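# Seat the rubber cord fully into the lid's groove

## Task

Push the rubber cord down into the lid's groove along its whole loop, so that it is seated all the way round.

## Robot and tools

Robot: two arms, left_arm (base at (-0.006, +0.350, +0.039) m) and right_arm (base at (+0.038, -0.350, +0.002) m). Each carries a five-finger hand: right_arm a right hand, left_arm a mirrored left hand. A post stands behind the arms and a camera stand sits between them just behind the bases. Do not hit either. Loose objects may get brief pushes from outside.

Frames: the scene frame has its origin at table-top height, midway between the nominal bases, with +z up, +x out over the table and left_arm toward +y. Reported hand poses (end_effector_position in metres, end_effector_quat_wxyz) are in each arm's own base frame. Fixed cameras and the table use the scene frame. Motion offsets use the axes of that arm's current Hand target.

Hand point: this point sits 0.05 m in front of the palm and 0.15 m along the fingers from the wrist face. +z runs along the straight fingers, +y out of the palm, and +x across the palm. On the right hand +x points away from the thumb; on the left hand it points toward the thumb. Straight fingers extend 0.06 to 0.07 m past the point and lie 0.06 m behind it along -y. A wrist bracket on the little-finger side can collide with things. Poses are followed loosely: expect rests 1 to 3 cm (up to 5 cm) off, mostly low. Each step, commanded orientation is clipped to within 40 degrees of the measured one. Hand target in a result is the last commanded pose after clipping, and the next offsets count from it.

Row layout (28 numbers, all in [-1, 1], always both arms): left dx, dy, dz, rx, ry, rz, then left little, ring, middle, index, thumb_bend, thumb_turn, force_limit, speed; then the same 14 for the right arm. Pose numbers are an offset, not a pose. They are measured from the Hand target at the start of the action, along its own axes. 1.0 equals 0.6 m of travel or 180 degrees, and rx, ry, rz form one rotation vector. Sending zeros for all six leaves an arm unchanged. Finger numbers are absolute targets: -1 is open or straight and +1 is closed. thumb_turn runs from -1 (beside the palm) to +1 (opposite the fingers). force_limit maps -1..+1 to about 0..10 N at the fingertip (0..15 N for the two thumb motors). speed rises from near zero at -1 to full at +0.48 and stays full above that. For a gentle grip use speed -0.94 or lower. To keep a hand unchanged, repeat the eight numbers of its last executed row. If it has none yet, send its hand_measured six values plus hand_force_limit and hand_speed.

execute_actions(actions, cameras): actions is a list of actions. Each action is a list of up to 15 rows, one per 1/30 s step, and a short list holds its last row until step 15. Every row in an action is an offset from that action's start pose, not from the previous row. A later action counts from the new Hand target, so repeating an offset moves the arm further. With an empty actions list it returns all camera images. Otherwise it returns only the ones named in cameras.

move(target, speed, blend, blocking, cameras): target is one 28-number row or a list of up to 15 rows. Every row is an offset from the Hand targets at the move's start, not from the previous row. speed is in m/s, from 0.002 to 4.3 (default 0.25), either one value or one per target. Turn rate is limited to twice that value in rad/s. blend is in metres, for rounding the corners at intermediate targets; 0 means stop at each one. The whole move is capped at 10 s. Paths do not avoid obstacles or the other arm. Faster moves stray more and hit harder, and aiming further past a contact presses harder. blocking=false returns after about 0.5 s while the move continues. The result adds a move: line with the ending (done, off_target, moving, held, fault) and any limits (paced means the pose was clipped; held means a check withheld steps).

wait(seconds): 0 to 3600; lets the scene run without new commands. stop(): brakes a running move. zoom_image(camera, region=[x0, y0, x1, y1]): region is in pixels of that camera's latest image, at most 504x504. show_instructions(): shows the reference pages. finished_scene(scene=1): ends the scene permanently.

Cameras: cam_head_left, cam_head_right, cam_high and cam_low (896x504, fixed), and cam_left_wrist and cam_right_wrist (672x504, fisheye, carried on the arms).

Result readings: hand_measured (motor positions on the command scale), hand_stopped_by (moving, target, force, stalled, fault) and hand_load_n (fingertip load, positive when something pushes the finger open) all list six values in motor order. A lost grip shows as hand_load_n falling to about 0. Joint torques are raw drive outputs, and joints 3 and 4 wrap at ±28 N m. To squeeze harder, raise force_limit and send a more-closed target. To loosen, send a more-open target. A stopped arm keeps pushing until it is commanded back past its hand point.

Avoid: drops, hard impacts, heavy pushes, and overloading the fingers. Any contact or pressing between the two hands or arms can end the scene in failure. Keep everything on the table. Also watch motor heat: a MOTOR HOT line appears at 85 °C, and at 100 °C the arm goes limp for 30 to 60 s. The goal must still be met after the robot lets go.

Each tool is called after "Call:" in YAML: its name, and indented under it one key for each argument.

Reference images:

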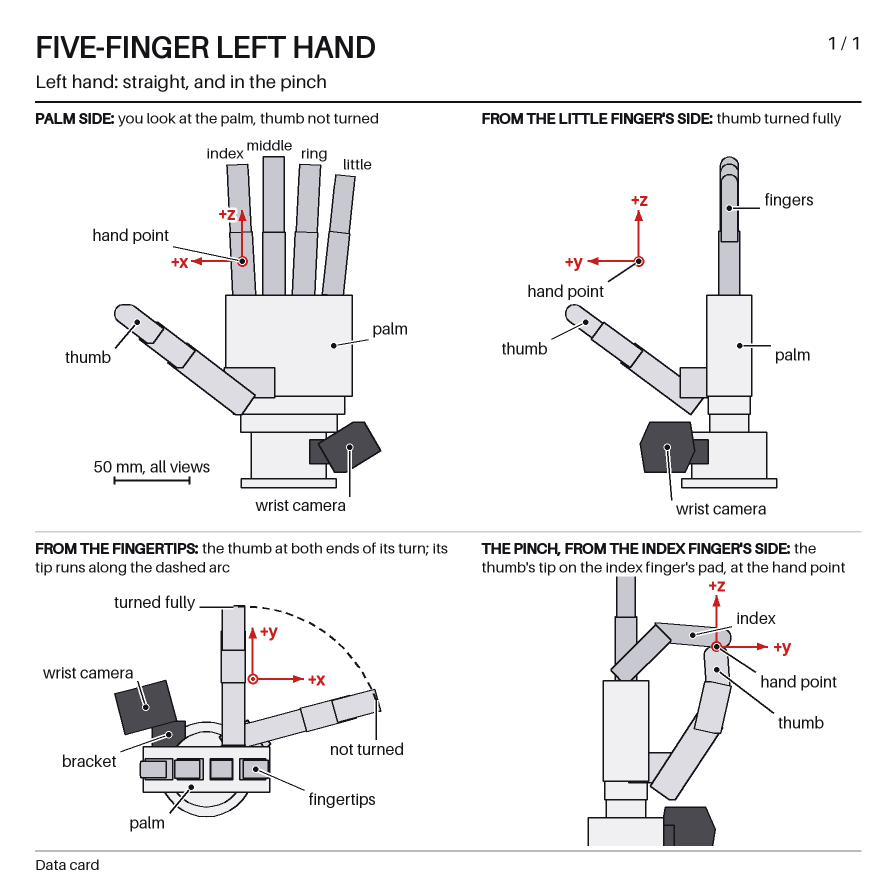

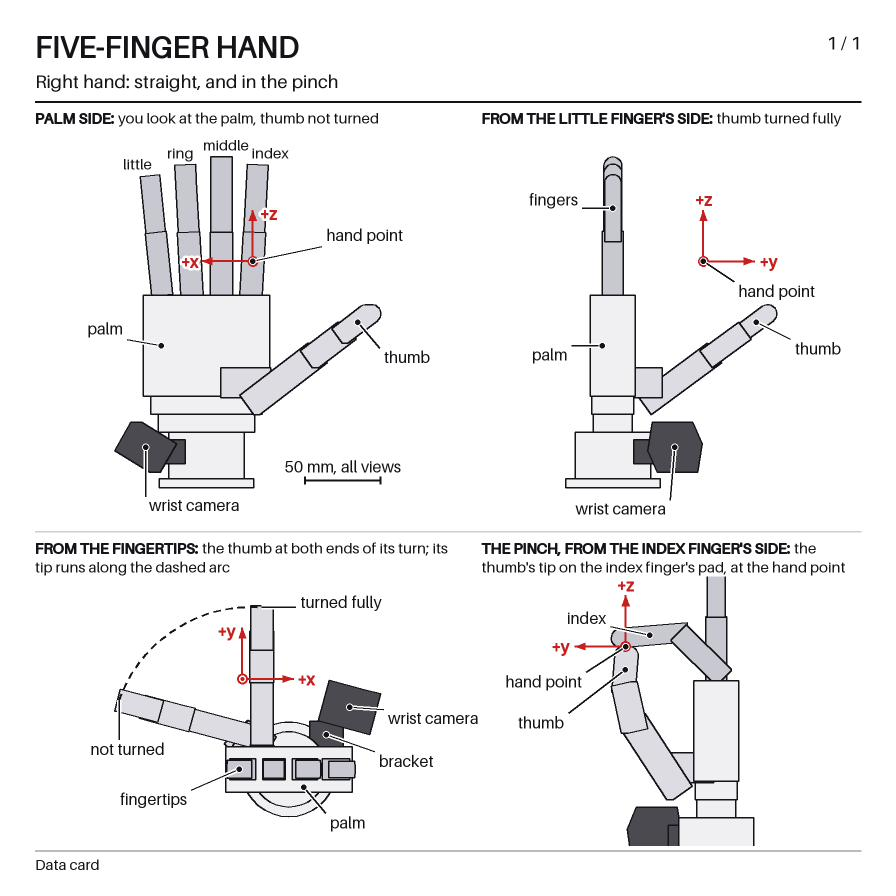

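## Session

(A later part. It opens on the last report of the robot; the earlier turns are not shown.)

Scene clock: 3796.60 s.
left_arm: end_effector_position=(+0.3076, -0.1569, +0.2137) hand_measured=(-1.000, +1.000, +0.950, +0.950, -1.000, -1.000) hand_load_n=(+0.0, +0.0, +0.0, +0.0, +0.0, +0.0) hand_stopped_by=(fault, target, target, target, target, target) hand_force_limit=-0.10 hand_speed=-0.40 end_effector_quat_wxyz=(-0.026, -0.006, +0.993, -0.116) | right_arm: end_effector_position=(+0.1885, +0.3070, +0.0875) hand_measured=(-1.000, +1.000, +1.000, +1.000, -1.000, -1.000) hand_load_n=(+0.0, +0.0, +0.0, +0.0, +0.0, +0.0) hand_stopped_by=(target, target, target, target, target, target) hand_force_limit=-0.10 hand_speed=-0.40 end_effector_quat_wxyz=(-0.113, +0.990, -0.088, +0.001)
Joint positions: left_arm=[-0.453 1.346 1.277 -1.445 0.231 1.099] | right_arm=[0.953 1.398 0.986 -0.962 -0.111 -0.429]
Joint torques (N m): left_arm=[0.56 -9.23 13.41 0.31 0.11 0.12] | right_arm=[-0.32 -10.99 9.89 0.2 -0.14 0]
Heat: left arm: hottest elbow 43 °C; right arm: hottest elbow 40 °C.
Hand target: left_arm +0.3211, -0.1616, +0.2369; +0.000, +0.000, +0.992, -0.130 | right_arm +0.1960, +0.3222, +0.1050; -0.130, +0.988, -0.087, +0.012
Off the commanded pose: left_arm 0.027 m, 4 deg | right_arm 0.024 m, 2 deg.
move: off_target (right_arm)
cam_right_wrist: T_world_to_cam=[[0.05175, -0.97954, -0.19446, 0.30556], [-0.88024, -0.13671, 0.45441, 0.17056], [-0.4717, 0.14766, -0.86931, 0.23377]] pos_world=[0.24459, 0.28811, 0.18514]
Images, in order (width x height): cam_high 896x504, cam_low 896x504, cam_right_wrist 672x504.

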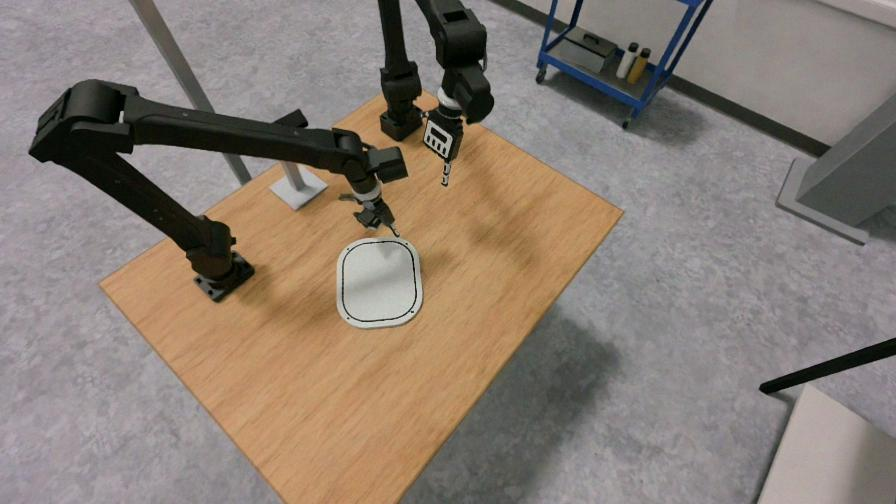

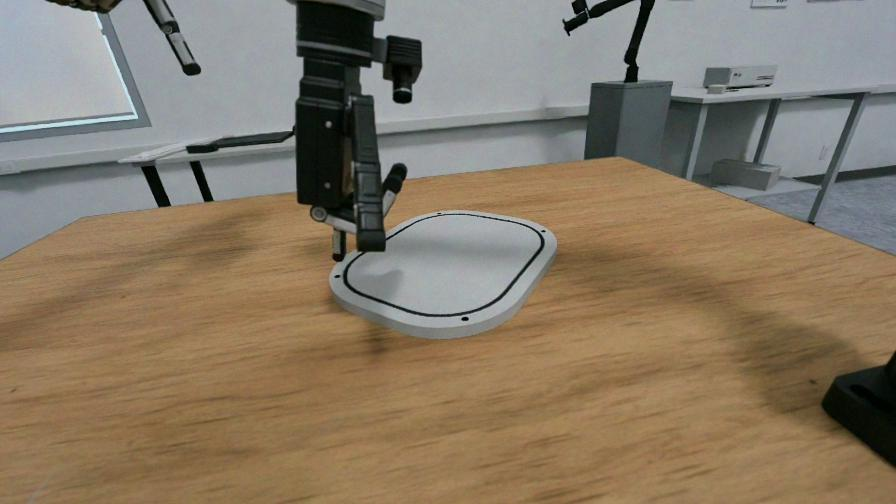

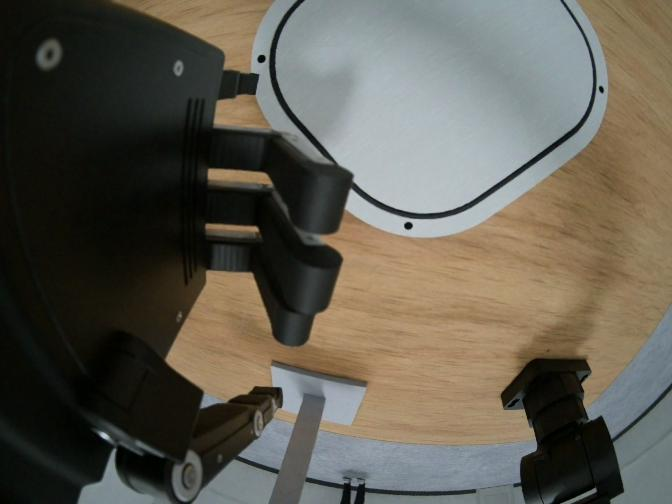

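Call:
zoom_image:
  camera: "cam_right_wrist"
  region: [255, 30, 355, 130]

Call:
zoom_image:
  camera: "cam_low"
  region: [330, 255, 390, 300]

Call:
zoom_image:
  camera: "cam_high"
  region: [330, 232, 430, 332]

Scaled by 5.040 from the camera's image (finer frame: 960x720).

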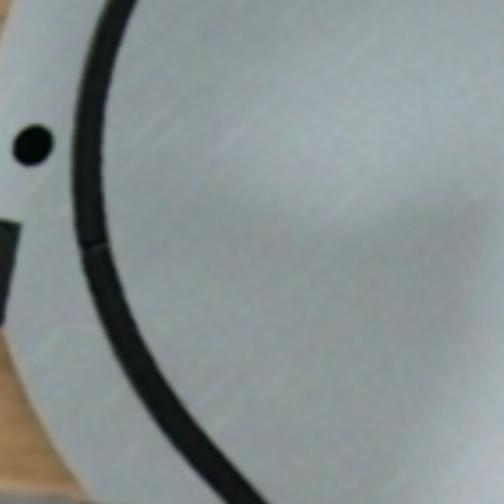

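Scaled by 8.400 from the camera's image (finer frame: 1280x720).

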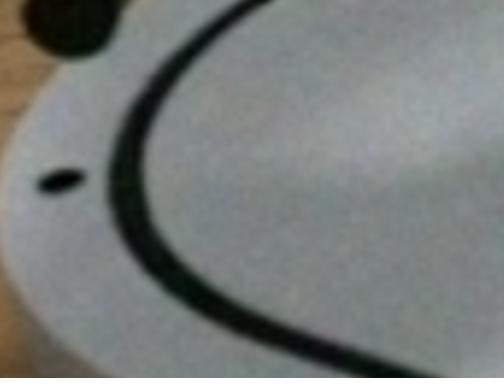

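Scaled by 5.040 from the camera's image (finer frame: 1280x720).

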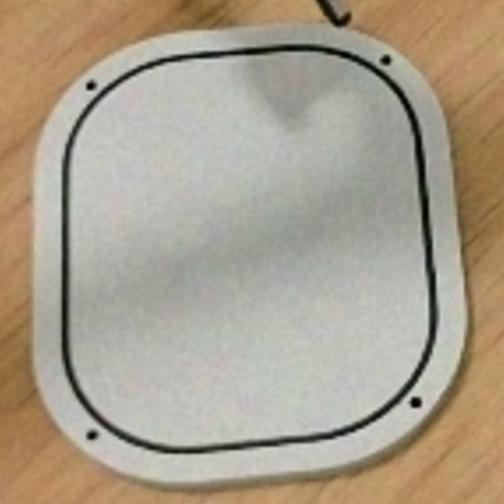

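Call:
zoom_image:
  camera: "cam_right_wrist"
  region: [260, 55, 300, 95]

Call:
zoom_image:
  camera: "cam_low"
  region: [338, 262, 368, 292]

Scaled by 12.600 from the camera's image (finer frame: 960x720).

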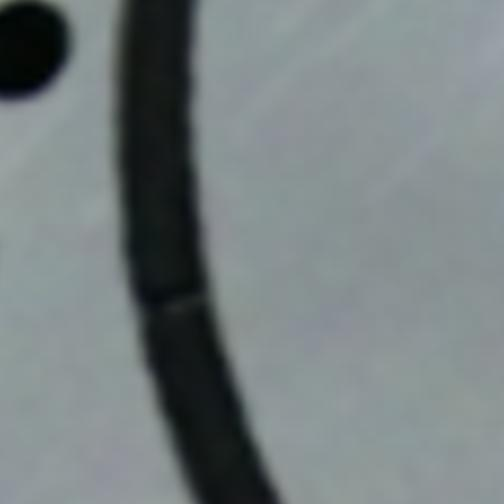

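Scaled by 16.800 from the camera's image (finer frame: 1280x720).

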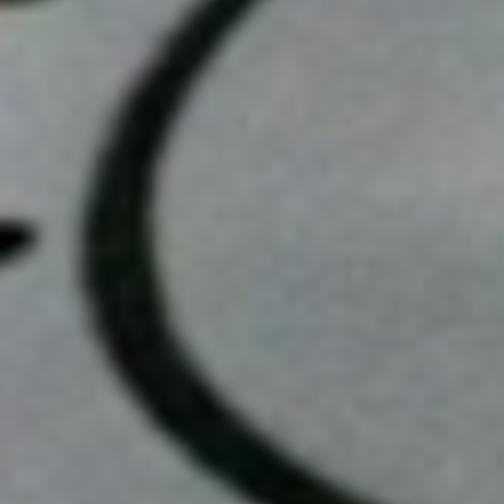

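Call:
move:
  target:
    - [0,0,0,0,0,0,-1,1,0.95,0.95,-1,-1,-0.1,-0.4,0,-0.0173,-0.0644,0,0,0,-1,1,1,1,-1,-1,-0.1,-0.4]
    - [0,0,0,0,0,0,-1,1,0.95,0.95,-1,-1,-0.1,-0.4,0.0382,0.1834,-0.1527,0,0,0,-1,1,1,1,-1,-1,-0.1,-0.4]
  speed: [0.15,0.2]
  blend: [0.01,0]
  cameras: ["all"]

Scene clock: 3815.97 s.
left_arm: end_effector_position=(+0.3076, -0.1569, +0.2137) hand_measured=(-1.000, +1.000, +0.950, +0.950, -1.000, -1.000) hand_load_n=(+0.0, +0.0, +0.0, +0.0, +0.0, +0.0) hand_stopped_by=(fault, target, target, target, target, target) hand_force_limit=-0.10 hand_speed=-0.40 end_effector_quat_wxyz=(-0.026, -0.006, +0.993, -0.116) | right_arm: end_effector_position=(+0.1968, +0.1929, +0.1649) hand_measured=(-1.000, +1.000, +1.000, +1.000, -1.000, -1.000) hand_load_n=(+0.0, +0.0, +0.0, +0.0, +0.0, +0.0) hand_stopped_by=(target, target, target, target, target, target) hand_force_limit=-0.10 hand_speed=-0.40 end_effector_quat_wxyz=(-0.132, +0.987, -0.088, +0.015)
Joint positions: left_arm=[-0.453 1.346 1.277 -1.445 0.231 1.099] | right_arm=[0.709 1.087 0.938 -1.21 -0.163 -0.665]
Joint torques (N m): left_arm=[1.14 -9.41 13.27 0.24 0.09 0.09] | right_arm=[-1.14 -6.53 7.39 0.23 -0.32 -0.15]
Heat: left arm: hottest elbow 43 °C; right arm: hottest elbow 40 °C.
Hand target: left_arm +0.3211, -0.1616, +0.2369; +0.000, +0.000, +0.992, -0.130 | right_arm +0.1958, +0.1902, +0.1650; -0.130, +0.988, -0.087, +0.012
Off the commanded pose: left_arm 0.027 m, 4 deg | right_arm 0.003 m, 0 deg.
move: done
cam_left_wrist: T_world_to_cam=[[-0.24809, -0.93377, 0.25791, -0.13154], [-0.81382, 0.34531, 0.46739, 0.20955], [-0.5255, -0.09394, -0.84559, 0.44433]] pos_world=[0.3714, -0.15345, 0.31171]
cam_right_wrist: T_world_to_cam=[[0.05394, -0.97202, -0.22863, 0.21218], [-0.89373, -0.14912, 0.42309, 0.13731], [-0.44534, 0.18152, -0.87677, 0.31127]] pos_world=[0.24989, 0.17022, 0.26332]

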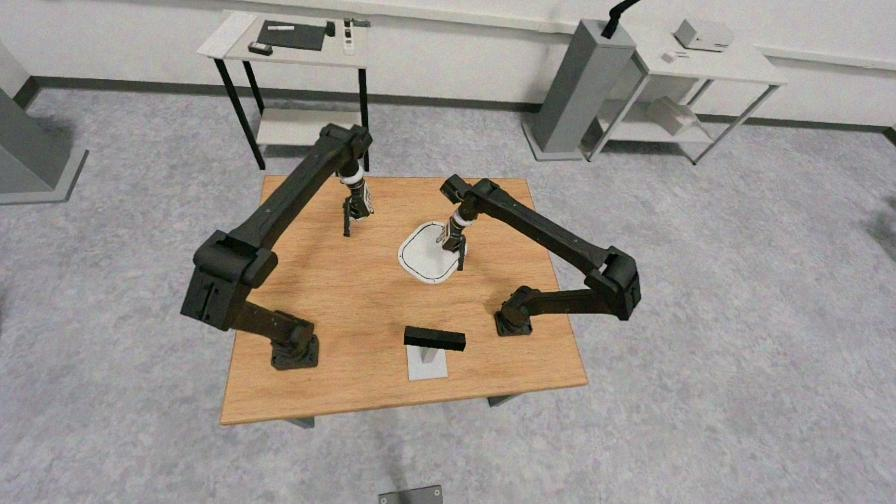

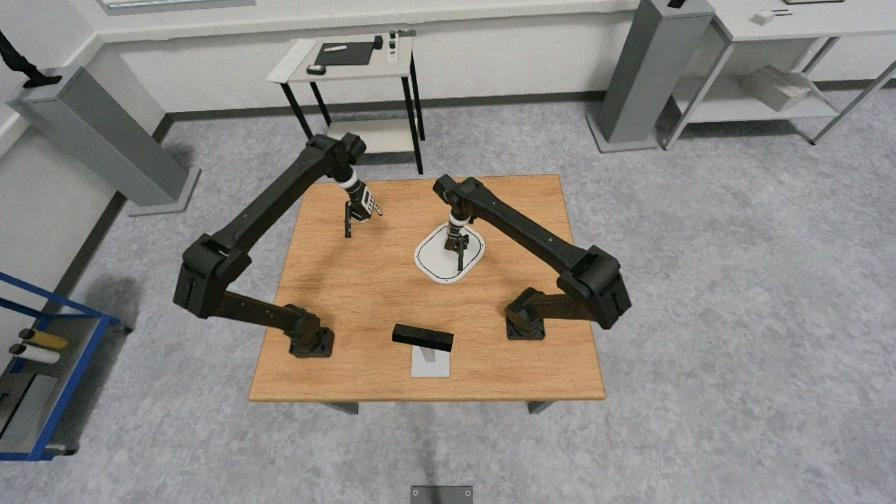

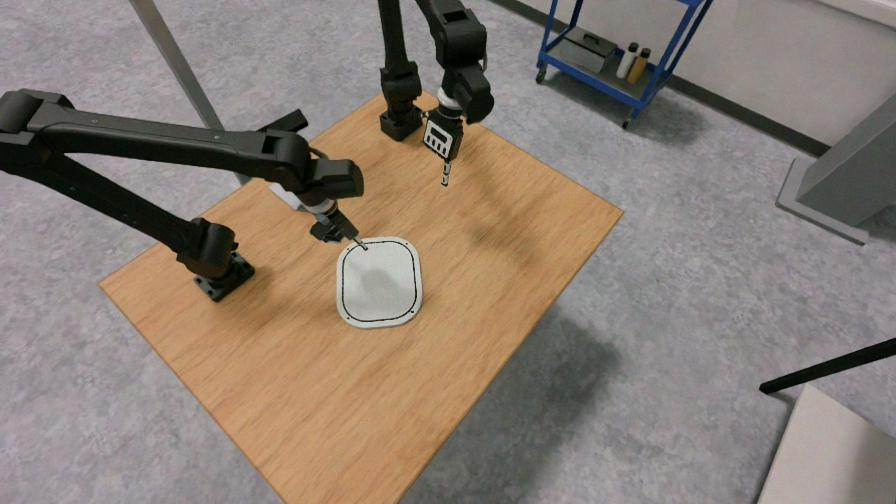

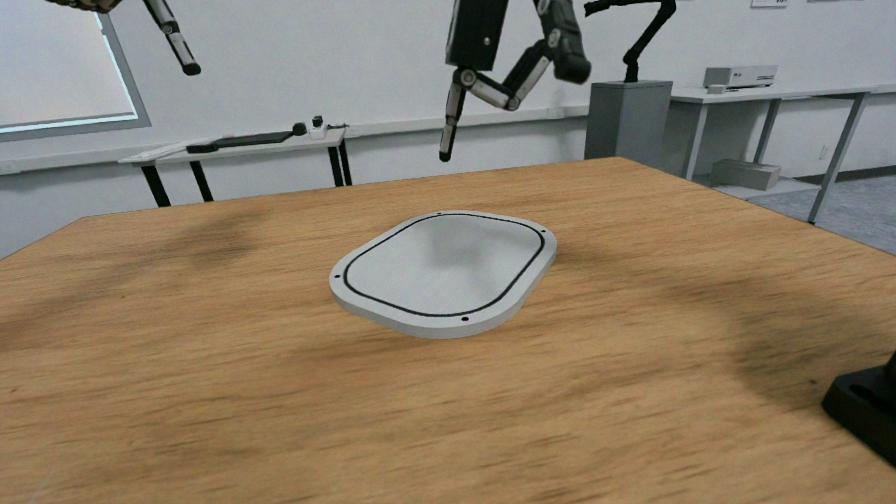

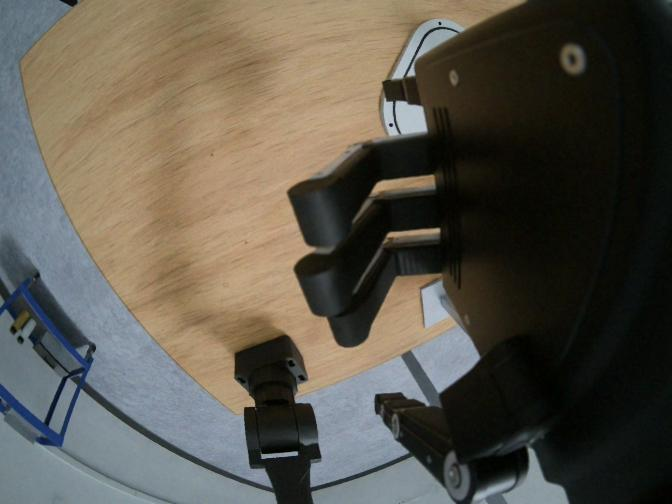

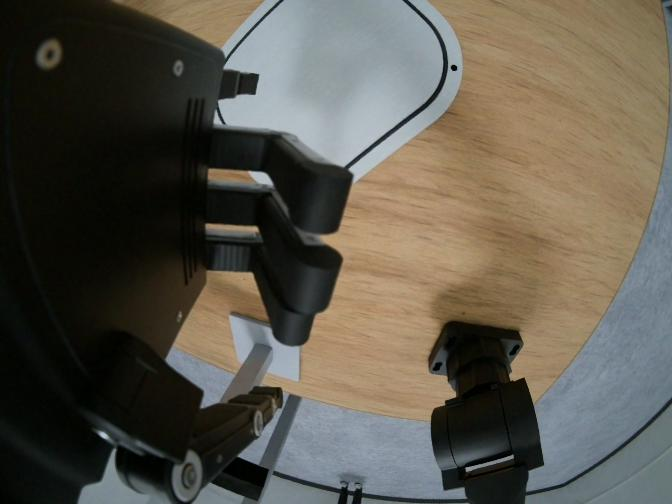

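Call:
zoom_image:
  camera: "cam_low"
  region: [325, 235, 415, 325]

Call:
zoom_image:
  camera: "cam_low"
  region: [400, 260, 500, 330]

Call:
zoom_image:
  camera: "cam_low"
  region: [480, 215, 560, 315]

Call:
zoom_image:
  camera: "cam_low"
  region: [380, 200, 480, 260]

Call:
zoom_image:
  camera: "cam_low"
  region: [440, 205, 540, 250]

Scaled by 5.600 from the camera's image (finer frame: 1280x720).

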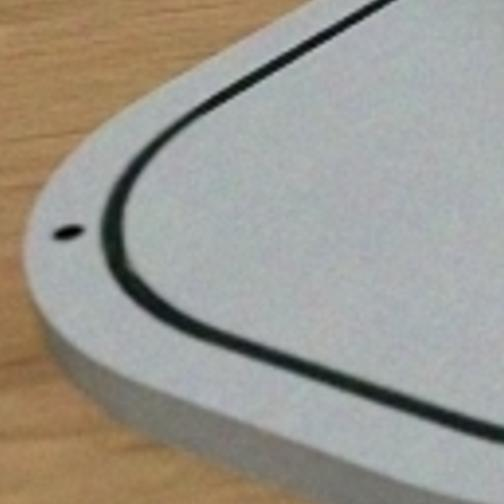

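Scaled by 5.040 from the camera's image (finer frame: 1280x720).

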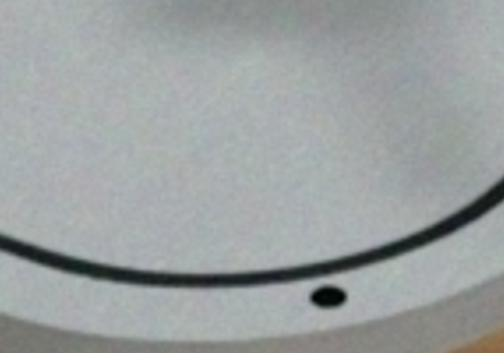

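Scaled by 5.040 from the camera's image (finer frame: 1280x720).

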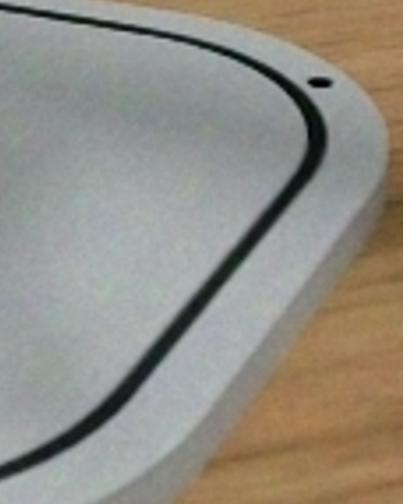

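Scaled by 5.040 from the camera's image (finer frame: 1280x720).

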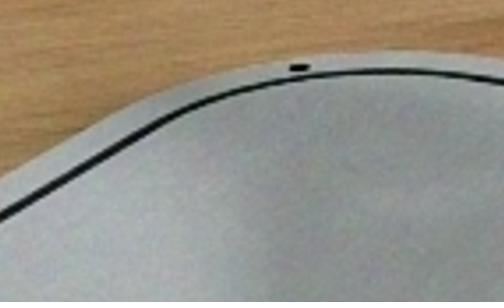

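Scaled by 5.040 from the camera's image (finer frame: 1280x720).

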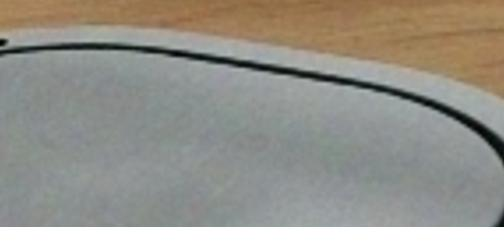

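Call:
zoom_image:
  camera: "cam_high"
  region: [330, 230, 430, 330]

Call:
zoom_image:
  camera: "cam_right_wrist"
  region: [340, 0, 470, 130]

Scaled by 5.040 from the camera's image (finer frame: 1280x720).

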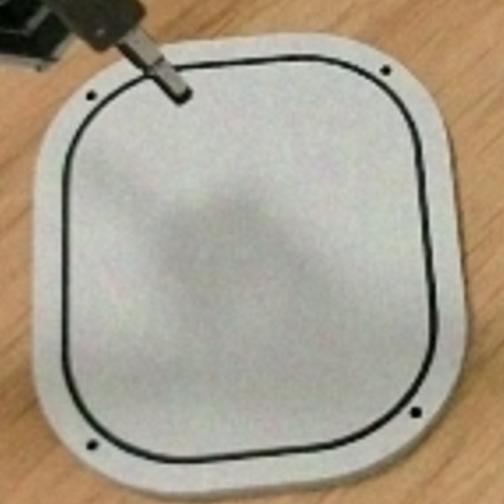

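Scaled by 3.877 from the camera's image (finer frame: 960x720).

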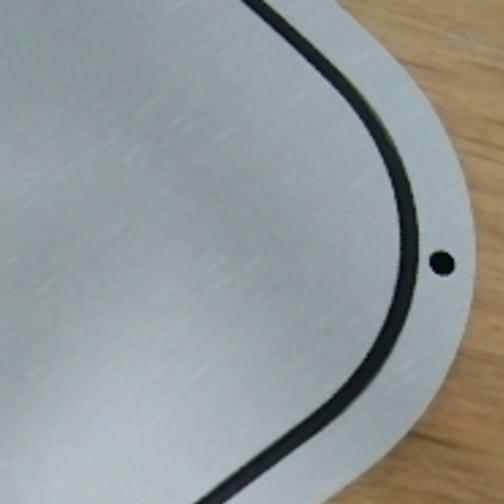

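Call:
finished_scene:

The scene is finished: the task was done.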